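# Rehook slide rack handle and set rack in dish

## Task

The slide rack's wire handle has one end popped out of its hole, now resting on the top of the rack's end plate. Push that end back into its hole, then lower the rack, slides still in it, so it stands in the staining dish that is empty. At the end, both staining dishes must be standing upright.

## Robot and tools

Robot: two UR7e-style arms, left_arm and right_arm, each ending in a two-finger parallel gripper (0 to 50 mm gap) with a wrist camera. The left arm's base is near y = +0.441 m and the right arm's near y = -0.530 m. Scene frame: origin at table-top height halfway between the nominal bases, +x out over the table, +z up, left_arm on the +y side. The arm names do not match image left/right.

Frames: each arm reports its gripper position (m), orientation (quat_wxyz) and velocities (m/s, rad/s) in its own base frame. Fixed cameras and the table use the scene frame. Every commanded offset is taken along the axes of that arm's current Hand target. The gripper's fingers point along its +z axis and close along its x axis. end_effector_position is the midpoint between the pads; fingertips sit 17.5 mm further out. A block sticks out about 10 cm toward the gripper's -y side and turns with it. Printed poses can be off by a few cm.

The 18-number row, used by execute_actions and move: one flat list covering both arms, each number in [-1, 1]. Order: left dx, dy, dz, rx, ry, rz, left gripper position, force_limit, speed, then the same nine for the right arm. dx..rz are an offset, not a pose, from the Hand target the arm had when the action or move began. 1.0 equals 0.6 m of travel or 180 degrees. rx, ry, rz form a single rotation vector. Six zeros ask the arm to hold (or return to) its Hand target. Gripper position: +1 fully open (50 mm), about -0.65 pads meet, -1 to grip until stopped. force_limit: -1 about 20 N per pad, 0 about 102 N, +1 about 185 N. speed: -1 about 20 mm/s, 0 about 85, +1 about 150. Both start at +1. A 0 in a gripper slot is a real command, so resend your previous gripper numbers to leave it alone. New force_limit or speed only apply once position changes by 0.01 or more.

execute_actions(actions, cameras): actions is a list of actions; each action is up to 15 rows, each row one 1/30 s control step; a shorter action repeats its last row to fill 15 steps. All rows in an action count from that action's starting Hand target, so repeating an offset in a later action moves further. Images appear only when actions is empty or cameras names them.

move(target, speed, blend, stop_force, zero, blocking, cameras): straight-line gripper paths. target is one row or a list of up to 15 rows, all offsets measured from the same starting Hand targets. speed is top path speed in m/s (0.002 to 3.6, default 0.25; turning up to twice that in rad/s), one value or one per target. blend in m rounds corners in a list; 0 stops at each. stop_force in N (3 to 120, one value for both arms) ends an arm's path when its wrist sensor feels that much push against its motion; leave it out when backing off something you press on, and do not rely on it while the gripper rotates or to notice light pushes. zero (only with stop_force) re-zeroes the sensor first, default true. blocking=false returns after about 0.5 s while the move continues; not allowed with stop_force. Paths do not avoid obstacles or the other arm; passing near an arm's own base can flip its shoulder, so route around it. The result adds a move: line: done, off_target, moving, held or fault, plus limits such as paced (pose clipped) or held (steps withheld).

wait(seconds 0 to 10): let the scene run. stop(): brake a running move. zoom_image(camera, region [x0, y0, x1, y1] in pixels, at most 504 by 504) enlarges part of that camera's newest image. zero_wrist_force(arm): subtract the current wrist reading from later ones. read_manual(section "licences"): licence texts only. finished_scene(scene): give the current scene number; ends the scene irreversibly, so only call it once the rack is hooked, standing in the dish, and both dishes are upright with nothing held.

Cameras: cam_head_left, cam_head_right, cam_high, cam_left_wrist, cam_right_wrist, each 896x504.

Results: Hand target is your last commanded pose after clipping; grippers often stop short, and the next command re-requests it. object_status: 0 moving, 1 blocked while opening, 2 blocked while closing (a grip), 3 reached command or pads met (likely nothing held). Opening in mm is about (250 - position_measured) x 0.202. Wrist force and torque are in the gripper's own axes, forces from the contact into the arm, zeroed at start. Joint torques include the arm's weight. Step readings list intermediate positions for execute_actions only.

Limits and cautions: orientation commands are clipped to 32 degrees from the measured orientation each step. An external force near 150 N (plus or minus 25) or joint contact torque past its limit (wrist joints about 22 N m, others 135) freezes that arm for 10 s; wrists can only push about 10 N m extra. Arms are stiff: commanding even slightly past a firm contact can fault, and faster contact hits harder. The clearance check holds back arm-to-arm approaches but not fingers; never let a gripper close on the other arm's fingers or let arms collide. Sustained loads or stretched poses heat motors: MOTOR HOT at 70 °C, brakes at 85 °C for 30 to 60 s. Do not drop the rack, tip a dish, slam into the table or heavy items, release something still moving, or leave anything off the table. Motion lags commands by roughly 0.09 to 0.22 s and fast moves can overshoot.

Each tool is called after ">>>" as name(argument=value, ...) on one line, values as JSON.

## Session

>>> execute_actions(actions=[])

>>> zoom_image(camera="cam_high", region=[340, 220, 560, 400])

>>> zoom_image(camera="cam_head_left", region=[400, 130, 620, 290])

Scene clock: 0.00 s.
left_arm: end_effector_position=(+0.1298, -0.2096, +0.1884) position_measured=3 object_status=3 end_effector_quat_wxyz=(+0.141, +0.768, -0.093, -0.617) | right_arm: end_effector_position=(+0.5726, +0.5098, +0.2935) position_measured=3 object_status=3 end_effector_quat_wxyz=(-0.388, +0.913, -0.123, +0.027)
Joint positions: left_arm=[-0.766 -1.41 2.092 -0.986 -2.419 1.685] | right_arm=[3.905 -1.986 -1.524 -0.501 1.989 2.757]
Joint velocities: within noise
Joint torques (N m): no reading
Motor temperatures (°C): left_arm=[36 31 31 43 35 48] | right_arm=[38 36 32 44 34 38]
Wrist force (N): no reading
Wrist torque (N m): no reading
Wrist force, peak (N): no reading
Hand target: left_arm +0.1298, -0.2096, +0.1884; +0.141, +0.768, -0.093, -0.617 | right_arm +0.5726, +0.5098, +0.2935; -0.388, +0.913, -0.123, +0.027
Tool commands: left_gripper/position=+1.0 left_gripper/force_limit=+1.0 left_gripper/speed=+1.0 right_gripper/position=+1.0 right_gripper/force_limit=+1.0 right_gripper/speed=+1.0

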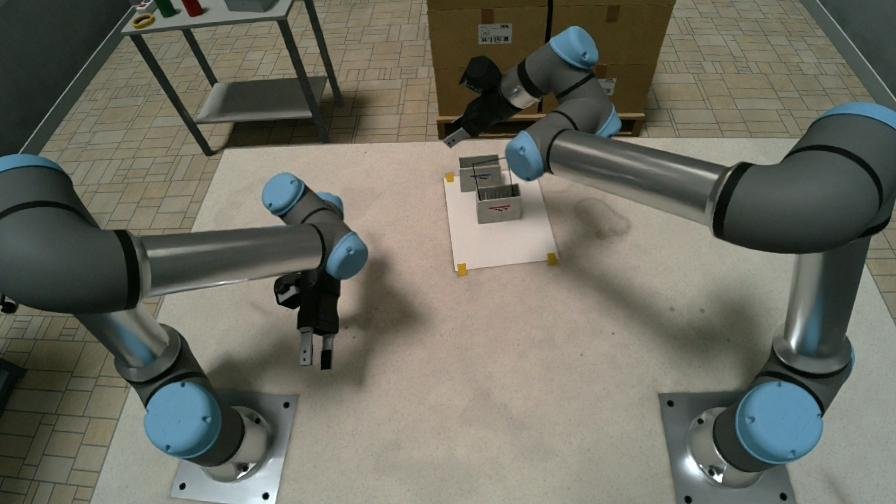

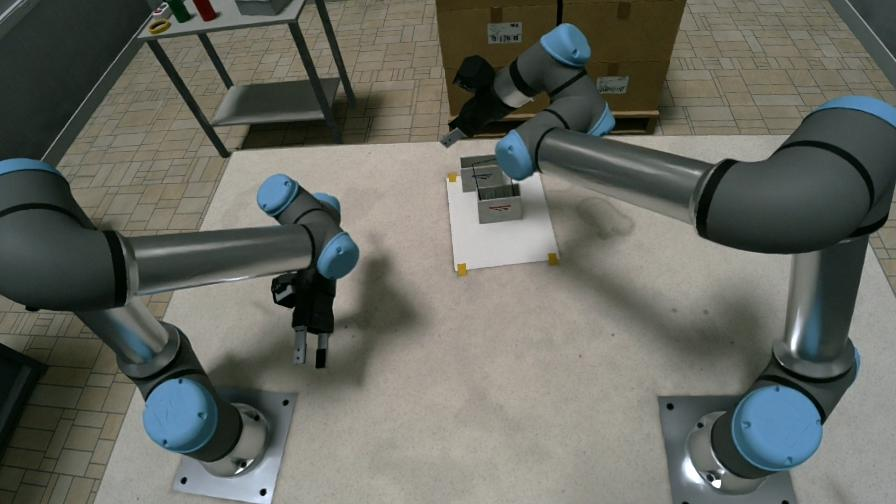

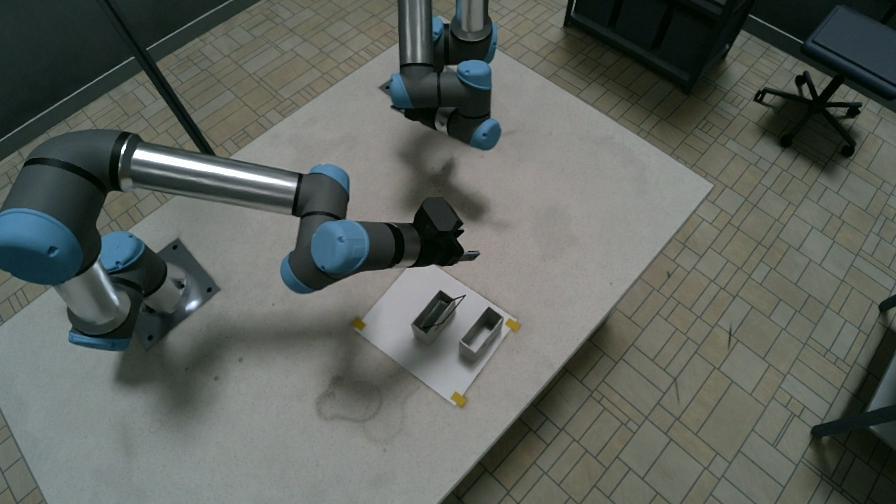

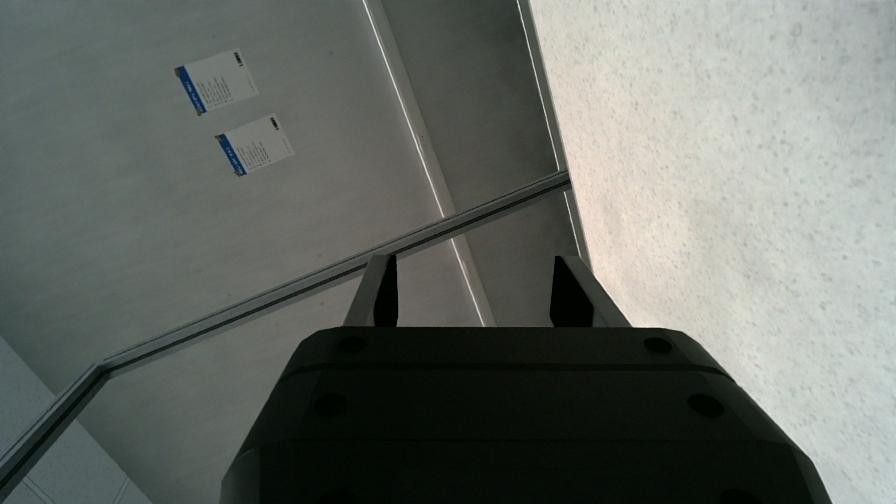

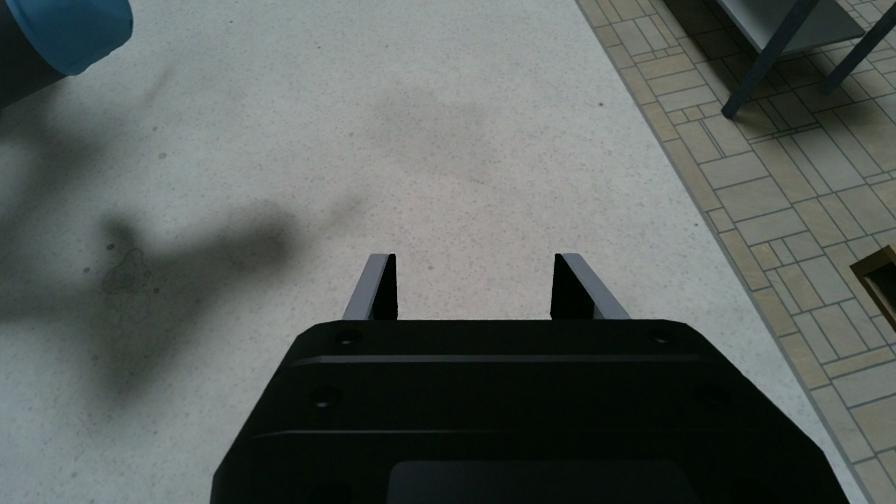

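Scaled by 2.291 from the camera's 896x504 image, which has a finer 1280x720 frame.

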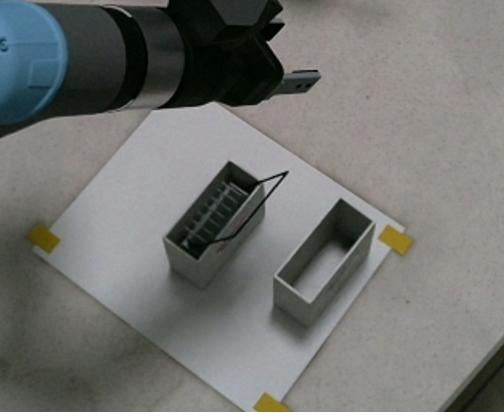

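Scaled by 2.291 from the camera's 896x504 image, which has a finer 1280x720 frame.

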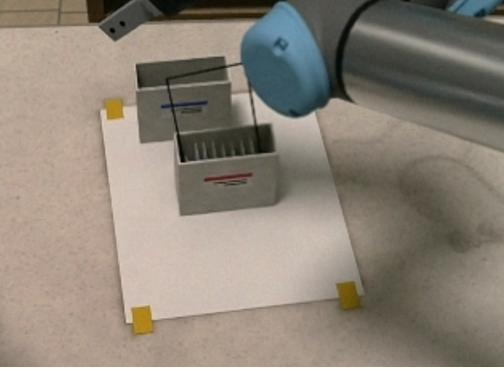

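>>> move(target=[0,0,0,0,0,0,1,1,1, 0.0127,0.0975,-0.0923,-0.2536,-0.0344,-0.12,1,1,1], speed=0.4, cameras=["cam_right_wrist"])

>>> zoom_image(camera="cam_right_wrist", region=[300, 50, 700, 320])

Scene clock: 10.40 s.
left_arm: end_effector_position=(+0.1298, -0.2096, +0.1884) position_measured=3 object_status=3 end_effector_quat_wxyz=(+0.141, +0.768, -0.093, -0.617) | right_arm: end_effector_position=(+0.5602, +0.4299, +0.2900) position_measured=3 object_status=3 end_effector_quat_wxyz=(+0.000, +0.998, +0.066, +0.000)
Joint positions: left_arm=[-0.766 -1.41 2.092 -0.986 -2.419 1.685] | right_arm=[3.986 -2.066 -1.044 -1.604 1.57 2.284]
Joint torques (N m): left_arm=[0.11 -23.5 -19.52 0.78 -0.56 -0.37] | right_arm=[13.42 35.12 34.31 1.1 -1.51 -2.58]
Wrist force (N): left_arm=[0.1 0.1 -0.3] | right_arm=[0.2 -0.6 -0.6]
Wrist torque (N m): left_arm=[0.01 -0.02 0.00] | right_arm=[-0.18 -0.05 -0.05]
Wrist force, peak (N): left_arm=[0.3 0.1 -0.5] | right_arm=[-0.5 -1.1 -0.8]
Hand target: left_arm +0.1298, -0.2096, +0.1884; +0.141, +0.768, -0.093, -0.617 | right_arm +0.5602, +0.4299, +0.2900; +0.001, +0.998, +0.066, +0.000
Off the commanded pose: left_arm 0.000 m, 0 deg | right_arm 0.000 m, 0 deg.
move: done
Images, in order (width x height): cam_right_wrist 896x504.

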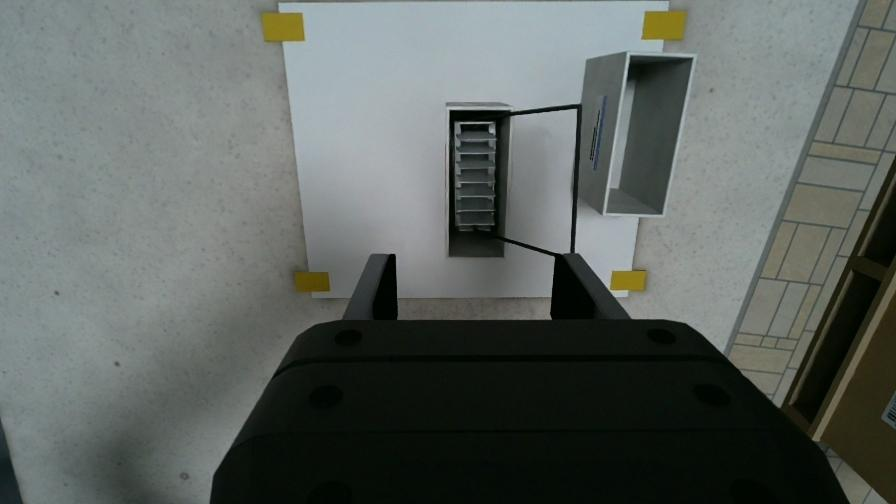

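Scaled by 1.260 from the camera's 896x504 image, which has a finer 1280x720 frame.

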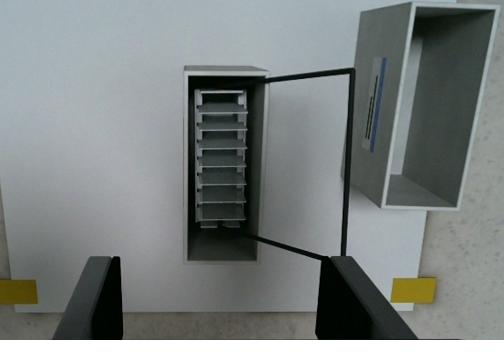

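>>> zoom_image(camera="cam_right_wrist", region=[440, 210, 530, 270])

>>> zoom_image(camera="cam_right_wrist", region=[440, 90, 530, 150])

Scaled by 5.600 from the camera's 896x504 image, which has a finer 1280x720 frame.

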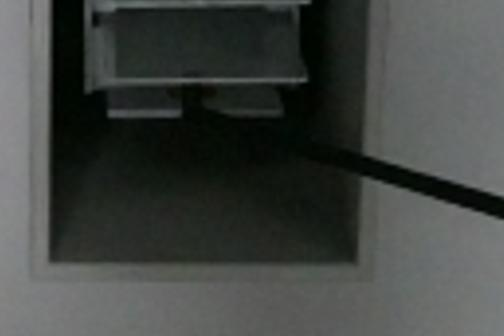

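Scaled by 5.600 from the camera's 896x504 image, which has a finer 1280x720 frame.

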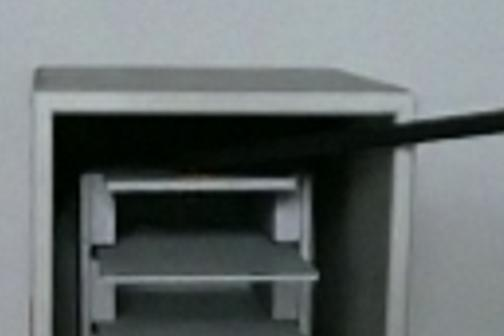

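>>> move(target=[0,0,0,0,0,0,1,1,1, 0.1893,0.0425,0.1817,0.0345,0.0355,0.5089,1,-0.6,0.5], speed=0.4, cameras=["cam_right_wrist"])

>>> zoom_image(camera="cam_right_wrist", region=[350, 120, 600, 330])

Scene clock: 52.63 s.
left_arm: end_effector_position=(+0.1298, -0.2096, +0.1884) position_measured=3 object_status=3 end_effector_quat_wxyz=(+0.141, +0.768, -0.093, -0.617) | right_arm: end_effector_position=(+0.6761, +0.4194, +0.1811) position_measured=3 object_status=3 end_effector_quat_wxyz=(-0.051, +0.740, -0.669, +0.047)
Joint positions: left_arm=[-0.766 -1.41 2.092 -0.986 -2.419 1.685] | right_arm=[3.893 -2.248 -1.066 -1.288 1.486 3.787]
Joint torques (N m): left_arm=[-0.97 -23.43 -18.81 0.92 -0.66 -0.29] | right_arm=[-12.17 42.23 35.11 5.6 -1.85 2.37]
Wrist force (N): left_arm=[0.1 0.0 0.0] | right_arm=[0.3 -0.1 -0.4]
Wrist torque (N m): left_arm=[0.00 -0.02 0.00] | right_arm=[-0.08 -0.08 -0.15]
Wrist force, peak (N): left_arm=[0.1 0.5 -0.3] | right_arm=[-0.1 -1.2 -1.0]
Hand target: left_arm +0.1298, -0.2096, +0.1884; +0.141, +0.768, -0.093, -0.617 | right_arm +0.6761, +0.4194, +0.1811; -0.051, +0.740, -0.669, +0.047
Off the commanded pose: left_arm 0.000 m, 0 deg | right_arm 0.000 m, 0 deg.
move: done
Images, in order (width x height): cam_right_wrist 896x504.

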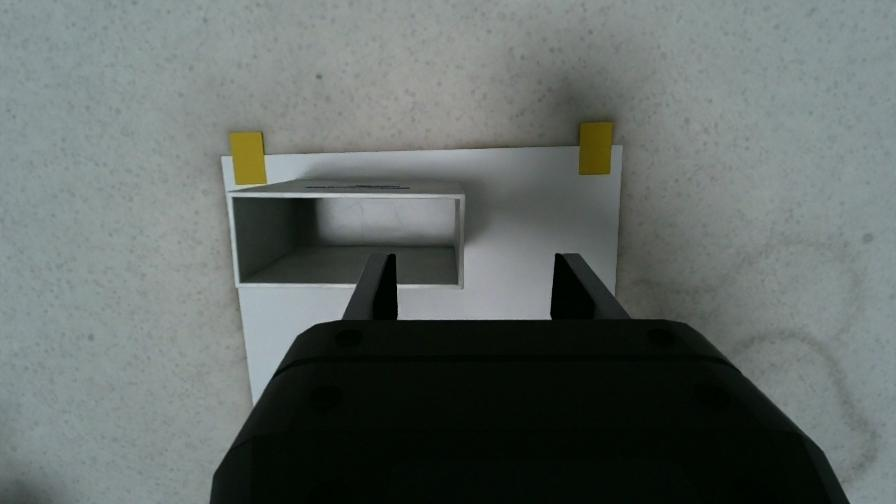

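Scaled by 2.016 from the camera's 896x504 image, which has a finer 1280x720 frame.

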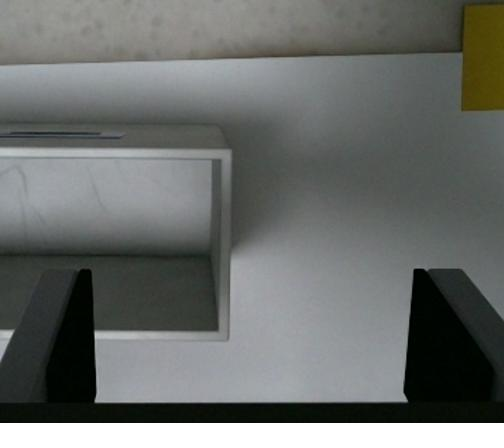

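>>> move(target=[0,0,0,0,0,0,1,1,1, -0.0033,0.0208,0.144,0,0,0,1,-0.6,0.5], speed=0.15, stop_force=12, cameras=["cam_right_wrist","cam_high"])

>>> zoom_image(camera="cam_high", region=[380, 240, 540, 380])

Scene clock: 59.30 s.
left_arm: end_effector_position=(+0.1298, -0.2096, +0.1884) position_measured=3 object_status=3 end_effector_quat_wxyz=(+0.141, +0.768, -0.093, -0.617) | right_arm: end_effector_position=(+0.6756, +0.4213, +0.0938) position_measured=3 object_status=3 end_effector_quat_wxyz=(-0.051, +0.740, -0.669, +0.047)
Joint positions: left_arm=[-0.766 -1.41 2.092 -0.986 -2.419 1.685] | right_arm=[3.896 -2.309 -1.191 -1.102 1.485 3.79]
Joint torques (N m): left_arm=[-1.07 -23.43 -18.47 0.91 -0.75 -0.34] | right_arm=[13.1 43.5 17.52 5.86 -1.76 2.17]
Wrist force (N): left_arm=[0.0 0.1 -0.1] | right_arm=[0.0 -0.5 -0.6]
Wrist torque (N m): left_arm=[0.02 -0.01 0.00] | right_arm=[-0.15 -0.02 -0.15]
Wrist force, peak (N): left_arm=[0.3 0.1 -0.5] | right_arm=[0.6 -0.3 -2.0]
Hand target: left_arm +0.1298, -0.2096, +0.1884; +0.141, +0.768, -0.093, -0.617 | right_arm +0.6756, +0.4213, +0.0938; -0.051, +0.740, -0.669, +0.047
Off the commanded pose: left_arm 0.000 m, 0 deg | right_arm 0.000 m, 0 deg.
move: done
Images, in order (width x height): cam_high 896x504, cam_right_wrist 896x504.

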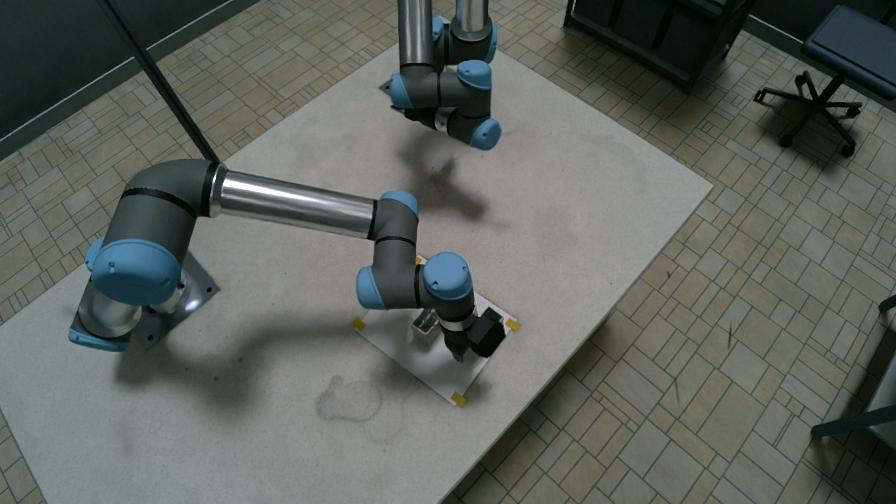

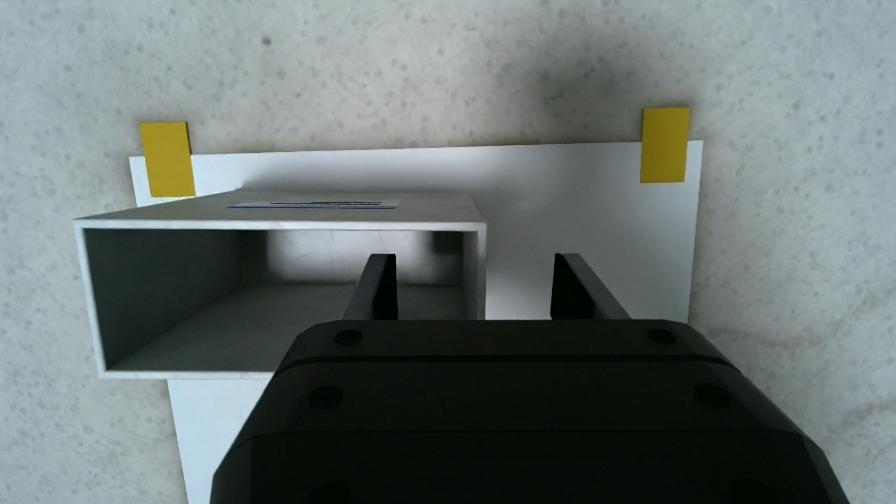

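Scaled by 3.150 from the camera's 896x504 image, which has a finer 1280x720 frame.

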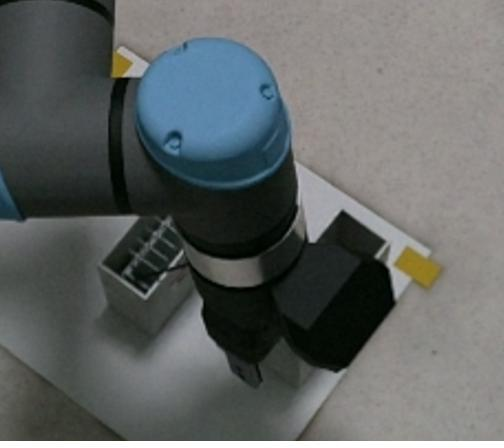

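>>> move(target=[0,0,0,0,0,0,1,1,1, 0,0.002,0.0367,0,0,0,1,-0.6,0.5], speed=0.1, stop_force=12)

>>> move(target=[0,0,0,0,0,0,1,1,1, 0,0,0,0,0,0,-1,-0.7,-0.4], speed=0.1, cameras=["cam_right_wrist","cam_high"])

Scene clock: 63.53 s.
left_arm: end_effector_position=(+0.1298, -0.2096, +0.1884) position_measured=3 object_status=3 end_effector_quat_wxyz=(+0.141, +0.768, -0.093, -0.617) | right_arm: end_effector_position=(+0.6775, +0.4214, +0.0718) position_measured=3 object_status=3 end_effector_quat_wxyz=(-0.051, +0.740, -0.669, +0.047)
Joint positions: left_arm=[-0.766 -1.41 2.092 -0.986 -2.419 1.685] | right_arm=[3.894 -2.333 -1.207 -1.061 1.486 3.789]
Joint torques (N m): left_arm=[-0.75 -23.28 -19.2 1.09 -0.6 -0.42] | right_arm=[-12.89 43.77 16.86 5.76 1.19 -2.42]
Wrist force (N): left_arm=[-0.1 -0.1 -0.1] | right_arm=[0.2 -0.7 -0.8]
Wrist torque (N m): left_arm=[-0.02 0.01 0.00] | right_arm=[-0.19 -0.05 -0.15]
Wrist force, peak (N): left_arm=[0.4 0.3 -0.3] | right_arm=[0.0 -0.6 -1.0]
Hand target: left_arm +0.1298, -0.2096, +0.1884; +0.141, +0.768, -0.093, -0.617 | right_arm +0.6775, +0.4214, +0.0718; -0.051, +0.740, -0.669, +0.047
Off the commanded pose: left_arm 0.000 m, 0 deg | right_arm 0.000 m, 0 deg.
move: done

Scene clock: 64.57 s.
left_arm: end_effector_position=(+0.1298, -0.2096, +0.1884) position_measured=3 object_status=3 end_effector_quat_wxyz=(+0.141, +0.768, -0.093, -0.617) | right_arm: end_effector_position=(+0.6775, +0.4214, +0.0718) position_measured=239 object_status=2 end_effector_quat_wxyz=(-0.051, +0.740, -0.669, +0.047)
Joint positions: left_arm=[-0.766 -1.41 2.092 -0.986 -2.419 1.685] | right_arm=[3.894 -2.333 -1.207 -1.061 1.486 3.789]
Joint torques (N m): left_arm=[-1.52 -23.39 -19.69 1.05 -0.61 -0.29] | right_arm=[-11.56 44.18 17.9 3.75 0.45 -2.27]
Wrist force (N): left_arm=[0.2 0.0 0.1] | right_arm=[0.4 -0.8 -3.1]
Wrist torque (N m): left_arm=[0.00 -0.03 0.01] | right_arm=[-0.21 -0.38 -0.15]
Wrist force, peak (N): left_arm=[0.3 0.3 -0.2] | right_arm=[0.0 -0.6 -3.2]
Hand target: left_arm +0.1298, -0.2096, +0.1884; +0.141, +0.768, -0.093, -0.617 | right_arm +0.6775, +0.4214, +0.0718; -0.051, +0.740, -0.669, +0.047
Off the commanded pose: left_arm 0.000 m, 0 deg | right_arm 0.000 m, 0 deg.
move: done
Images, in order (width x height): cam_high 896x504, cam_right_wrist 896x504.

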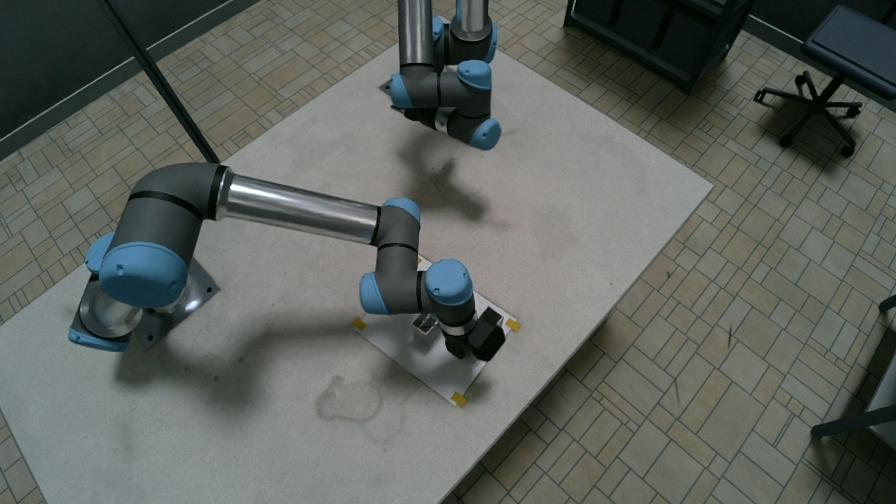

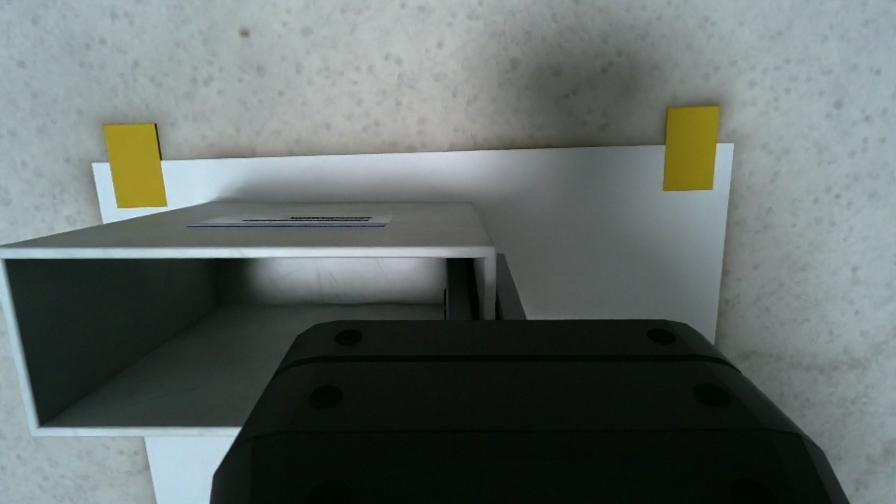

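>>> move(target=[[0,0,0,0,0,0,1,1,1, 0,-0.0023,-0.0165,0,0,0,-1,-0.7,-0.4],[0,0,0,0,0,0,1,1,1, 0.3245,0.0818,-0.0283,0,0,0,-1,-0.7,-0.4],[0,0,0,0,0,0,1,1,1, 0.3245,0.084,-0.0123,0,0,0,-1,-0.7,-0.4]], speed=[0.06,0.15,0.04], blend=[0.004,0.004,0], cameras=["cam_right_wrist","cam_high"])

Scene clock: 70.93 s.
left_arm: end_effector_position=(+0.1298, -0.2096, +0.1884) position_measured=3 object_status=3 end_effector_quat_wxyz=(+0.141, +0.768, -0.093, -0.617) | right_arm: end_effector_position=(+0.6464, +0.2227, +0.0724) position_measured=239 object_status=2 end_effector_quat_wxyz=(-0.051, +0.740, -0.669, +0.047)
Joint positions: left_arm=[-0.766 -1.41 2.092 -0.986 -2.419 1.685] | right_arm=[3.693 -2.084 -1.641 -0.862 1.509 3.589]
Joint torques (N m): left_arm=[-1.14 -22.6 -18.53 1.22 -0.55 -0.33] | right_arm=[-13.22 33.37 15.71 5.87 1.29 -2.51]
Wrist force (N): left_arm=[0.1 0.1 0.1] | right_arm=[0.0 -0.2 0.3]
Wrist torque (N m): left_arm=[0.00 -0.01 0.00] | right_arm=[-0.13 0.01 -0.02]
Wrist force, peak (N): left_arm=[-0.1 0.6 -0.2] | right_arm=[0.1 -1.0 -3.3]
Hand target: left_arm +0.1298, -0.2096, +0.1884; +0.141, +0.768, -0.093, -0.617 | right_arm +0.6464, +0.2226, +0.0723; -0.051, +0.740, -0.669, +0.047
Off the commanded pose: left_arm 0.000 m, 0 deg | right_arm 0.000 m, 0 deg.
move: done
Images, in order (width x height): cam_high 896x504, cam_right_wrist 896x504.

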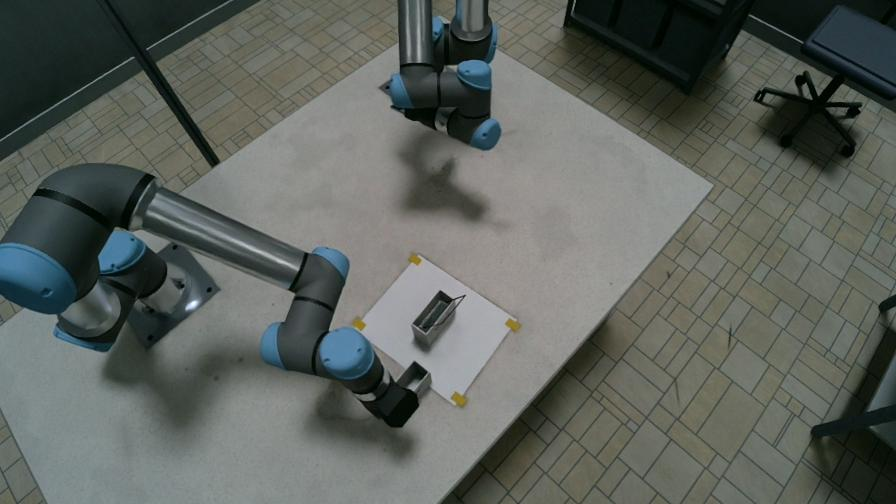

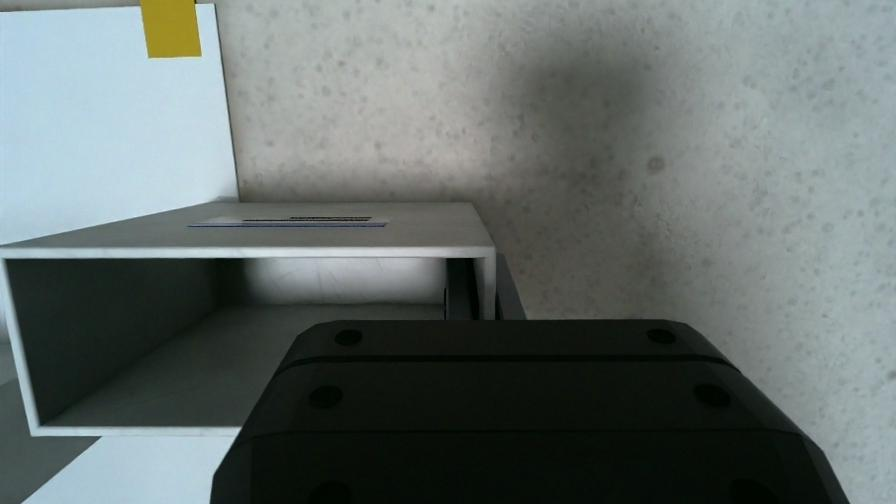

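>>> move(target=[[0,0,0,0,0,0,1,1,1, 0,0.0001,0.0006,0,0,0,1,-0.7,-0.4],[0,0,0,0,0,0,1,1,1, 0,0,-0.2,0,0,0,1,-0.7,-0.4],[0,0,0,0,0,0,1,1,1, -0.1345,0.0082,-0.2832,0,0,-0.5,1,-0.7,-0.4],[0,0,0,0,0,0,1,1,1, -0.2992,0.0567,-0.2195,-0.0044,-0.1453,0.9798,1,-0.7,-0.4]], speed=[0.05,0.3,0.5,0.5], blend=[0,0.03,0.03,0], cameras=["cam_right_wrist","cam_high"])

>>> zoom_image(camera="cam_right_wrist", region=[300, 60, 650, 330])

Scene clock: 88.53 s.
left_arm: end_effector_position=(+0.1298, -0.2096, +0.1884) position_measured=3 object_status=3 end_effector_quat_wxyz=(+0.141, +0.768, -0.093, -0.617) | right_arm: end_effector_position=(+0.5766, +0.3961, +0.1978) position_measured=3 object_status=3 end_effector_quat_wxyz=(+0.142, +0.644, +0.734, +0.162)
Joint positions: left_arm=[-0.766 -1.41 2.092 -0.986 -2.419 1.685] | right_arm=[4.048 -1.902 -1.668 -0.824 1.272 0.726]
Joint torques (N m): left_arm=[-1.77 -22.9 -19.05 1.42 -0.74 -0.47] | right_arm=[13.04 53.49 16.63 6.22 0.75 -2.38]
Wrist force (N): left_arm=[0.2 0.2 -0.3] | right_arm=[0.0 -0.9 -1.1]
Wrist torque (N m): left_arm=[0.02 -0.03 0.00] | right_arm=[-0.32 0.05 -0.10]
Wrist force, peak (N): left_arm=[0.4 0.2 -0.5] | right_arm=[0.3 -0.9 -2.2]
Hand target: left_arm +0.1298, -0.2096, +0.1884; +0.141, +0.768, -0.093, -0.617 | right_arm +0.5766, +0.3961, +0.1978; +0.142, +0.643, +0.735, +0.162
Off the commanded pose: left_arm 0.000 m, 0 deg | right_arm 0.000 m, 0 deg.
move: done
Images, in order (width x height): cam_high 896x504, cam_right_wrist 896x504.

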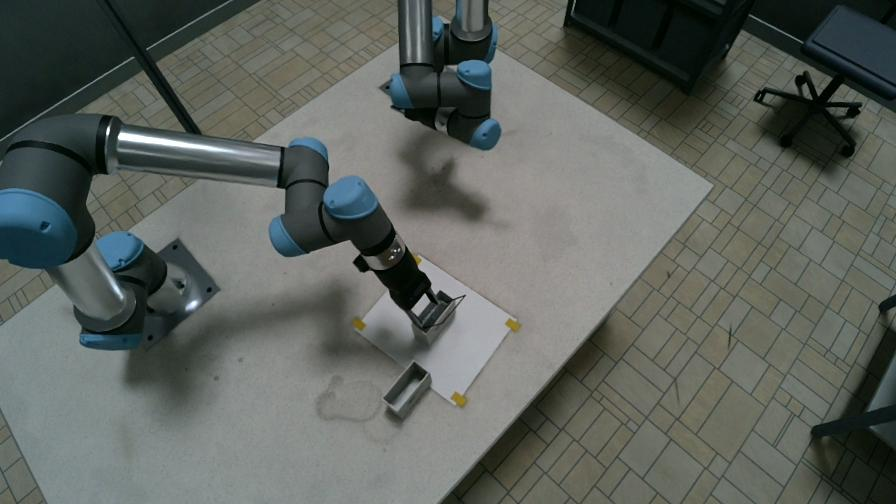

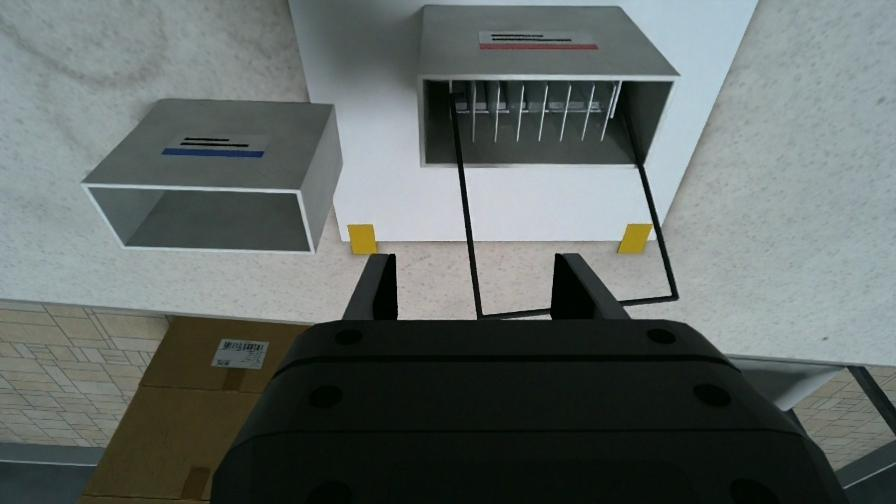

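Scaled by 1.440 from the camera's 896x504 image, which has a finer 1280x720 frame.

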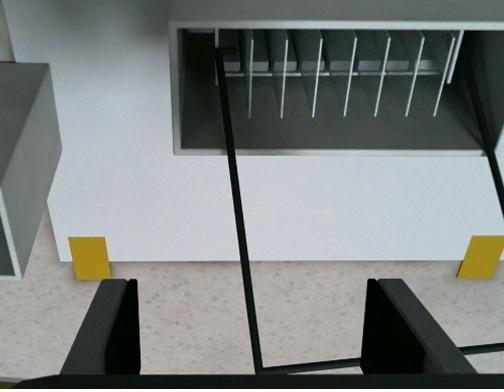

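>>> move(target=[0,0,0,0,0,0,1,1,1, 0.0018,0.0018,0.1333,0,-0.0381,-0.0177,1,-0.7,-0.4], speed=0.15, stop_force=12, cameras=["cam_right_wrist"])

>>> zoom_image(camera="cam_right_wrist", region=[380, 80, 580, 330])

Scene clock: 99.30 s.
left_arm: end_effector_position=(+0.1298, -0.2096, +0.1884) position_measured=3 object_status=3 end_effector_quat_wxyz=(+0.141, +0.768, -0.093, -0.617) | right_arm: end_effector_position=(+0.6107, +0.4017, +0.1257) position_measured=3 object_status=3 end_effector_quat_wxyz=(+0.190, +0.631, +0.742, +0.119)
Joint positions: left_arm=[-0.766 -1.41 2.092 -0.986 -2.419 1.685] | right_arm=[4.046 -2.069 -1.61 -0.797 1.182 0.696]
Joint torques (N m): left_arm=[-1.4 -22.79 -18.86 1.36 -0.69 -0.4] | right_arm=[-12.56 32.59 32.02 5.46 -2.52 -2.53]
Wrist force (N): left_arm=[-0.1 0.4 -0.2] | right_arm=[-0.4 -1.6 -1.0]
Wrist torque (N m): left_arm=[0.06 0.02 0.01] | right_arm=[-0.43 0.09 -0.10]
Wrist force, peak (N): left_arm=[-0.1 0.2 -0.5] | right_arm=[-0.3 -0.9 -2.9]
Hand target: left_arm +0.1298, -0.2096, +0.1884; +0.141, +0.768, -0.093, -0.617 | right_arm +0.6107, +0.4017, +0.1257; +0.190, +0.631, +0.742, +0.119
Off the commanded pose: left_arm 0.000 m, 0 deg | right_arm 0.000 m, 0 deg.
move: done
Images, in order (width x height): cam_right_wrist 896x504.

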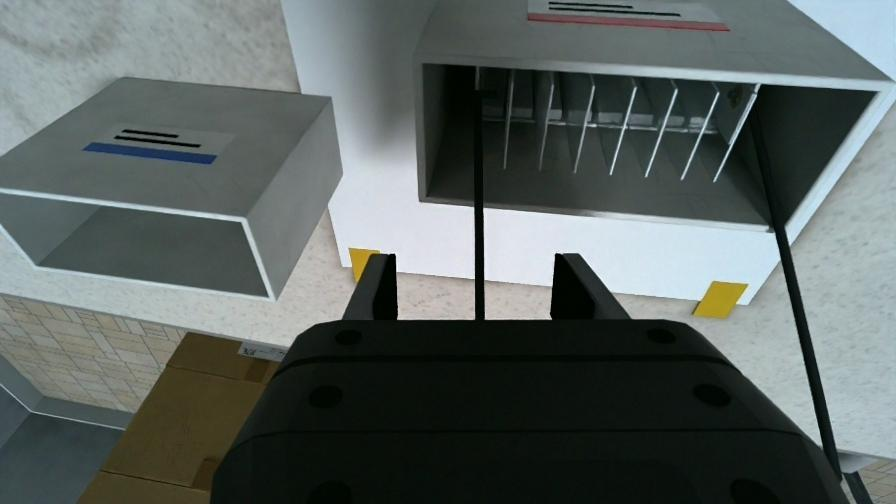

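Scaled by 2.016 from the camera's 896x504 image, which has a finer 1280x720 frame.

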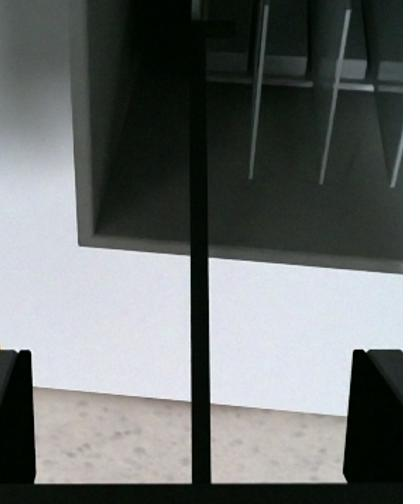

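>>> move(target=[0,0,0,0,0,0,1,1,1, 0,0,0,0,0,0,-1,-0.7,-0.4], speed=0.1, cameras=["cam_right_wrist"])

>>> zoom_image(camera="cam_right_wrist", region=[400, 50, 540, 190])

Scene clock: 102.40 s.
left_arm: end_effector_position=(+0.1298, -0.2096, +0.1884) position_measured=3 object_status=3 end_effector_quat_wxyz=(+0.141, +0.768, -0.093, -0.617) | right_arm: end_effector_position=(+0.6107, +0.4017, +0.1257) position_measured=243 object_status=2 end_effector_quat_wxyz=(+0.190, +0.631, +0.742, +0.119)
Joint positions: left_arm=[-0.766 -1.41 2.092 -0.986 -2.419 1.685] | right_arm=[4.046 -2.069 -1.61 -0.797 1.182 0.696]
Joint torques (N m): left_arm=[-1.81 -22.61 -19.65 1.44 -0.65 -0.3] | right_arm=[-12.57 32.71 31.96 3.38 -2.45 -2.57]
Wrist force (N): left_arm=[0.2 -0.2 -0.1] | right_arm=[-0.1 -1.3 -1.3]
Wrist torque (N m): left_arm=[-0.04 -0.04 0.00] | right_arm=[-0.40 0.06 -0.08]
Wrist force, peak (N): left_arm=[0.2 0.5 -0.2] | right_arm=[-0.2 -1.6 -1.2]
Hand target: left_arm +0.1298, -0.2096, +0.1884; +0.141, +0.768, -0.093, -0.617 | right_arm +0.6107, +0.4017, +0.1257; +0.190, +0.631, +0.742, +0.119
Off the commanded pose: left_arm 0.000 m, 0 deg | right_arm 0.000 m, 0 deg.
move: done
Images, in order (width x height): cam_right_wrist 896x504.

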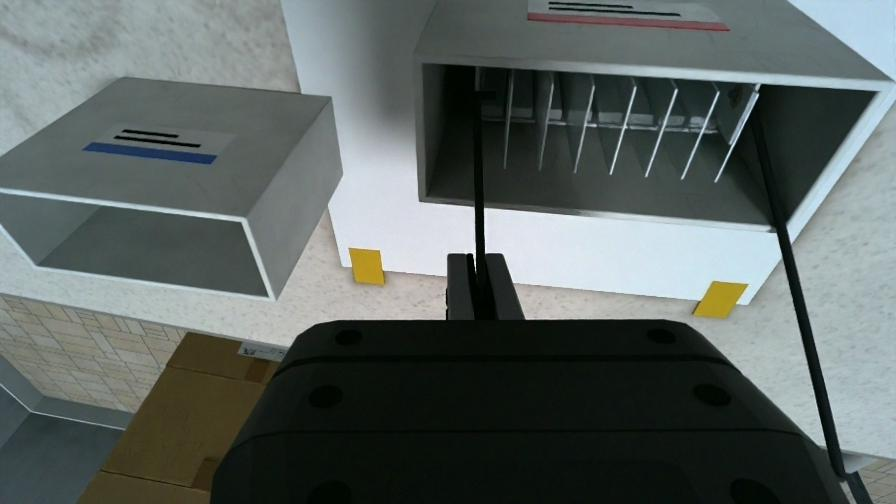

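Scaled by 3.600 from the camera's 896x504 image, which has a finer 1280x720 frame.

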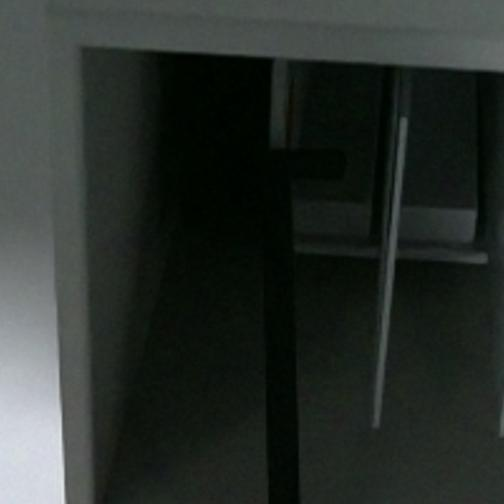

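>>> move(target=[0,0,0,0,0,0,1,1,1, -0.0092,0.0003,-0.0007,0,-0.0478,-0.0222,-1,-0.7,-0.4], speed=0.07, cameras=["cam_right_wrist"])

>>> zoom_image(camera="cam_right_wrist", region=[400, 50, 540, 190])

Scene clock: 113.47 s.
left_arm: end_effector_position=(+0.1298, -0.2096, +0.1884) position_measured=3 object_status=3 end_effector_quat_wxyz=(+0.141, +0.768, -0.093, -0.617) | right_arm: end_effector_position=(+0.6114, +0.3963, +0.1269) position_measured=243 object_status=2 end_effector_quat_wxyz=(+0.249, +0.612, +0.748, +0.065)
Joint positions: left_arm=[-0.766 -1.41 2.092 -0.986 -2.419 1.685] | right_arm=[4.081 -2.096 -1.551 -0.953 1.061 0.712]
Joint torques (N m): left_arm=[-1.97 -21.56 -19.79 1.57 -0.57 -0.45] | right_arm=[13.21 32.95 30.13 0.32 -3.19 2.11]
Wrist force (N): left_arm=[0.2 0.0 0.0] | right_arm=[0.8 -0.2 -2.4]
Wrist torque (N m): left_arm=[0.00 -0.03 0.00] | right_arm=[-0.34 0.16 -0.02]
Wrist force, peak (N): left_arm=[0.0 0.4 -0.5] | right_arm=[0.6 0.0 -2.5]
Hand target: left_arm +0.1298, -0.2096, +0.1884; +0.141, +0.768, -0.093, -0.617 | right_arm +0.6114, +0.3963, +0.1269; +0.249, +0.612, +0.748, +0.064
Off the commanded pose: left_arm 0.000 m, 0 deg | right_arm 0.000 m, 0 deg.
move: done
Images, in order (width x height): cam_right_wrist 896x504.

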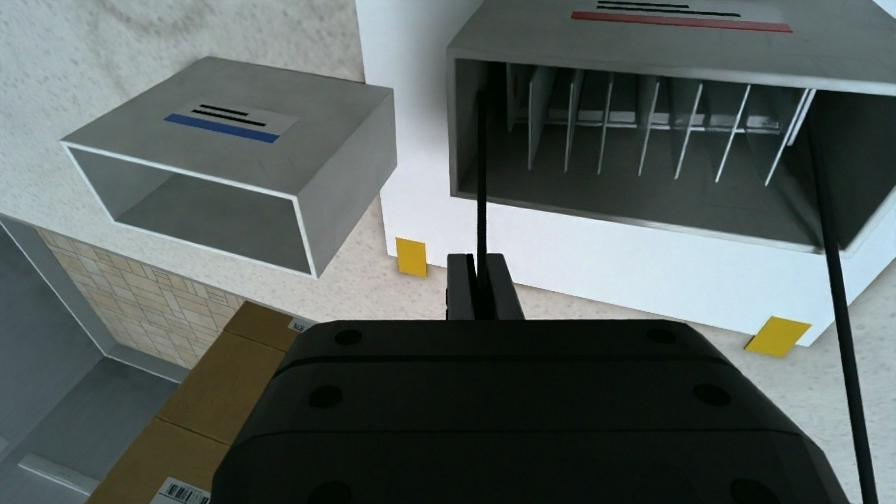

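Scaled by 3.600 from the camera's 896x504 image, which has a finer 1280x720 frame.

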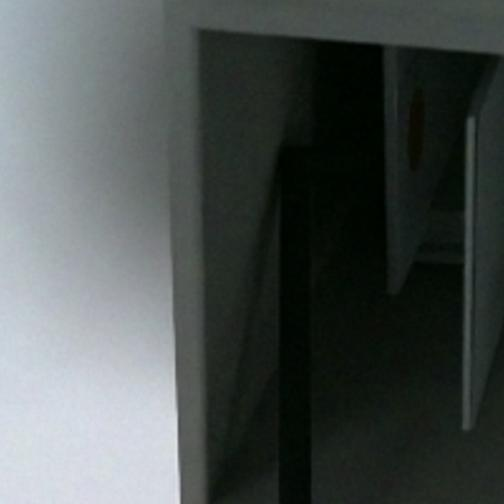

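>>> move(target=[0,0,0,0,0,0,1,1,1, -0.0033,-0.005,0.0107,0,0.0267,0.0124,-1,-0.7,-0.4], speed=0.06, stop_force=8, cameras=["cam_right_wrist"])

>>> zoom_image(camera="cam_right_wrist", region=[400, 50, 540, 190])

Scene clock: 122.70 s.
left_arm: end_effector_position=(+0.1298, -0.2096, +0.1884) position_measured=3 object_status=3 end_effector_quat_wxyz=(+0.141, +0.768, -0.093, -0.617) | right_arm: end_effector_position=(+0.6119, +0.3923, +0.1207) position_measured=243 object_status=2 end_effector_quat_wxyz=(+0.217, +0.623, +0.745, +0.095)
Joint positions: left_arm=[-0.766 -1.41 2.092 -0.986 -2.419 1.685] | right_arm=[4.054 -2.079 -1.603 -0.844 1.129 0.693]
Joint torques (N m): left_arm=[-1.69 -22.15 -19.93 1.5 -0.56 -0.27] | right_arm=[-11.14 57.98 14.24 5.37 1.04 -2.59]
Wrist force (N): left_arm=[0.3 0.1 -0.3] | right_arm=[-2.2 0.8 -2.6]
Wrist torque (N m): left_arm=[0.02 -0.05 0.00] | right_arm=[-0.33 0.15 -0.05]
Wrist force, peak (N): left_arm=[0.5 -0.3 -0.1] | right_arm=[-2.3 0.8 -2.8]
Hand target: left_arm +0.1298, -0.2096, +0.1884; +0.141, +0.768, -0.093, -0.617 | right_arm +0.6119, +0.3923, +0.1207; +0.217, +0.623, +0.745, +0.095
Off the commanded pose: left_arm 0.000 m, 0 deg | right_arm 0.000 m, 0 deg.
move: done
Images, in order (width x height): cam_right_wrist 896x504.

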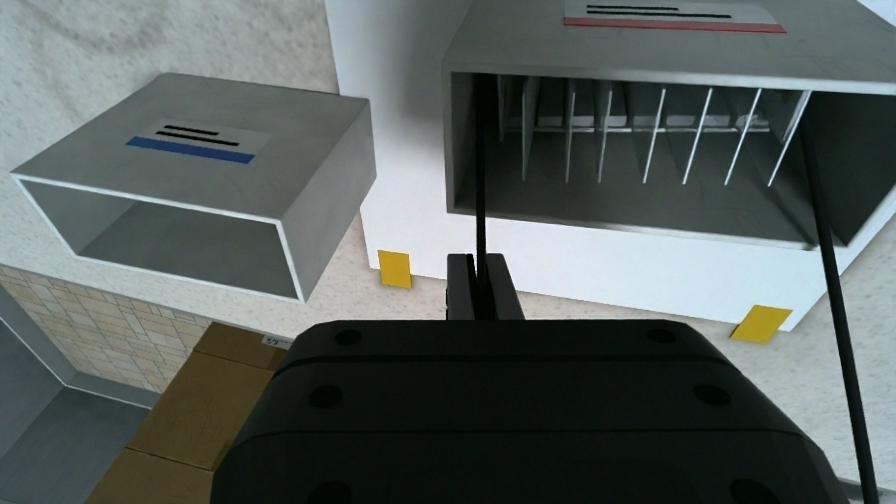

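Scaled by 3.600 from the camera's 896x504 image, which has a finer 1280x720 frame.

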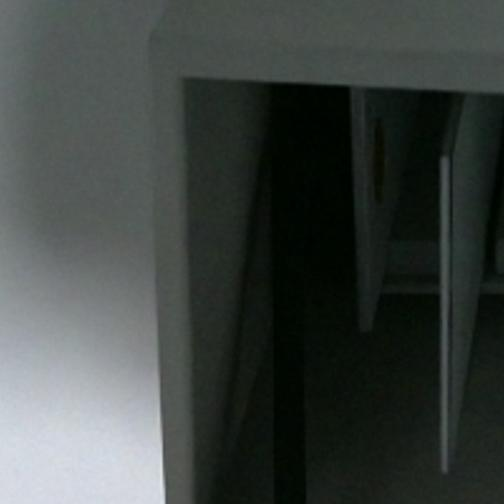

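>>> zoom_image(camera="cam_right_wrist", region=[460, 65, 530, 135])

Scaled by 7.200 from the camera's 896x504 image, which has a finer 1280x720 frame.

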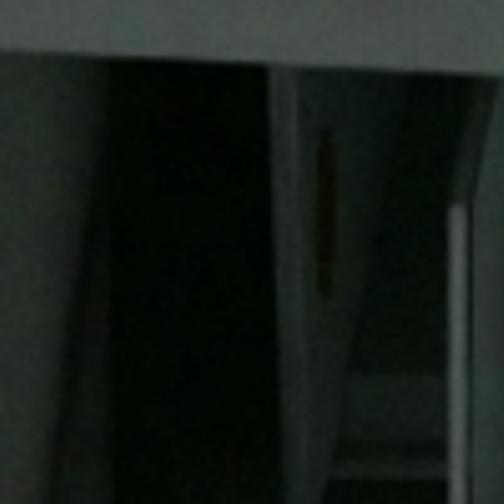

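>>> move(target=[0,0,0,0,0,0,1,1,1, -0.0055,-0.005,0.0108,0,0.0171,0.008,-1,-0.7,-0.4], speed=0.06, stop_force=8, cameras=["cam_right_wrist"])

>>> zoom_image(camera="cam_right_wrist", region=[440, 65, 540, 165])

Scene clock: 135.13 s.
left_arm: end_effector_position=(+0.1298, -0.2096, +0.1884) position_measured=3 object_status=3 end_effector_quat_wxyz=(+0.141, +0.768, -0.093, -0.617) | right_arm: end_effector_position=(+0.6125, +0.3877, +0.1144) position_measured=243 object_status=2 end_effector_quat_wxyz=(+0.195, +0.630, +0.743, +0.114)
Joint positions: left_arm=[-0.766 -1.41 2.092 -0.986 -2.419 1.685] | right_arm=[4.033 -2.071 -1.64 -0.768 1.175 0.681]
Joint torques (N m): left_arm=[-2.3 -21.57 -19.37 1.53 -0.68 -0.49] | right_arm=[-12.58 56.86 13.88 5.33 0.6 -2.72]
Wrist force (N): left_arm=[0.0 0.1 0.0] | right_arm=[-0.3 -0.4 -3.4]
Wrist torque (N m): left_arm=[0.00 0.00 0.00] | right_arm=[-0.32 0.18 0.04]
Wrist force, peak (N): left_arm=[-0.1 0.5 -0.4] | right_arm=[-1.2 0.1 -4.0]
Hand target: left_arm +0.1298, -0.2096, +0.1884; +0.141, +0.768, -0.093, -0.617 | right_arm +0.6125, +0.3877, +0.1144; +0.195, +0.630, +0.743, +0.114
Off the commanded pose: left_arm 0.000 m, 0 deg | right_arm 0.000 m, 0 deg.
move: done
Images, in order (width x height): cam_right_wrist 896x504.

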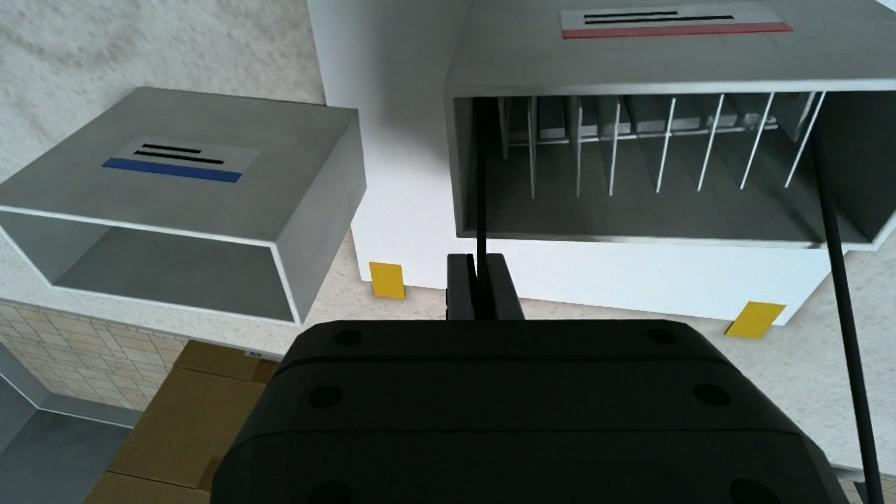

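Scaled by 5.040 from the camera's 896x504 image, which has a finer 1280x720 frame.

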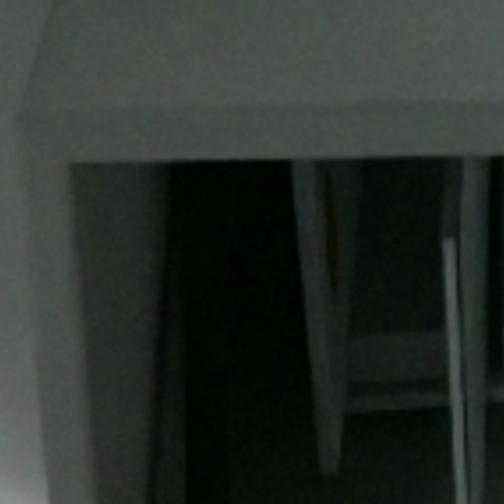

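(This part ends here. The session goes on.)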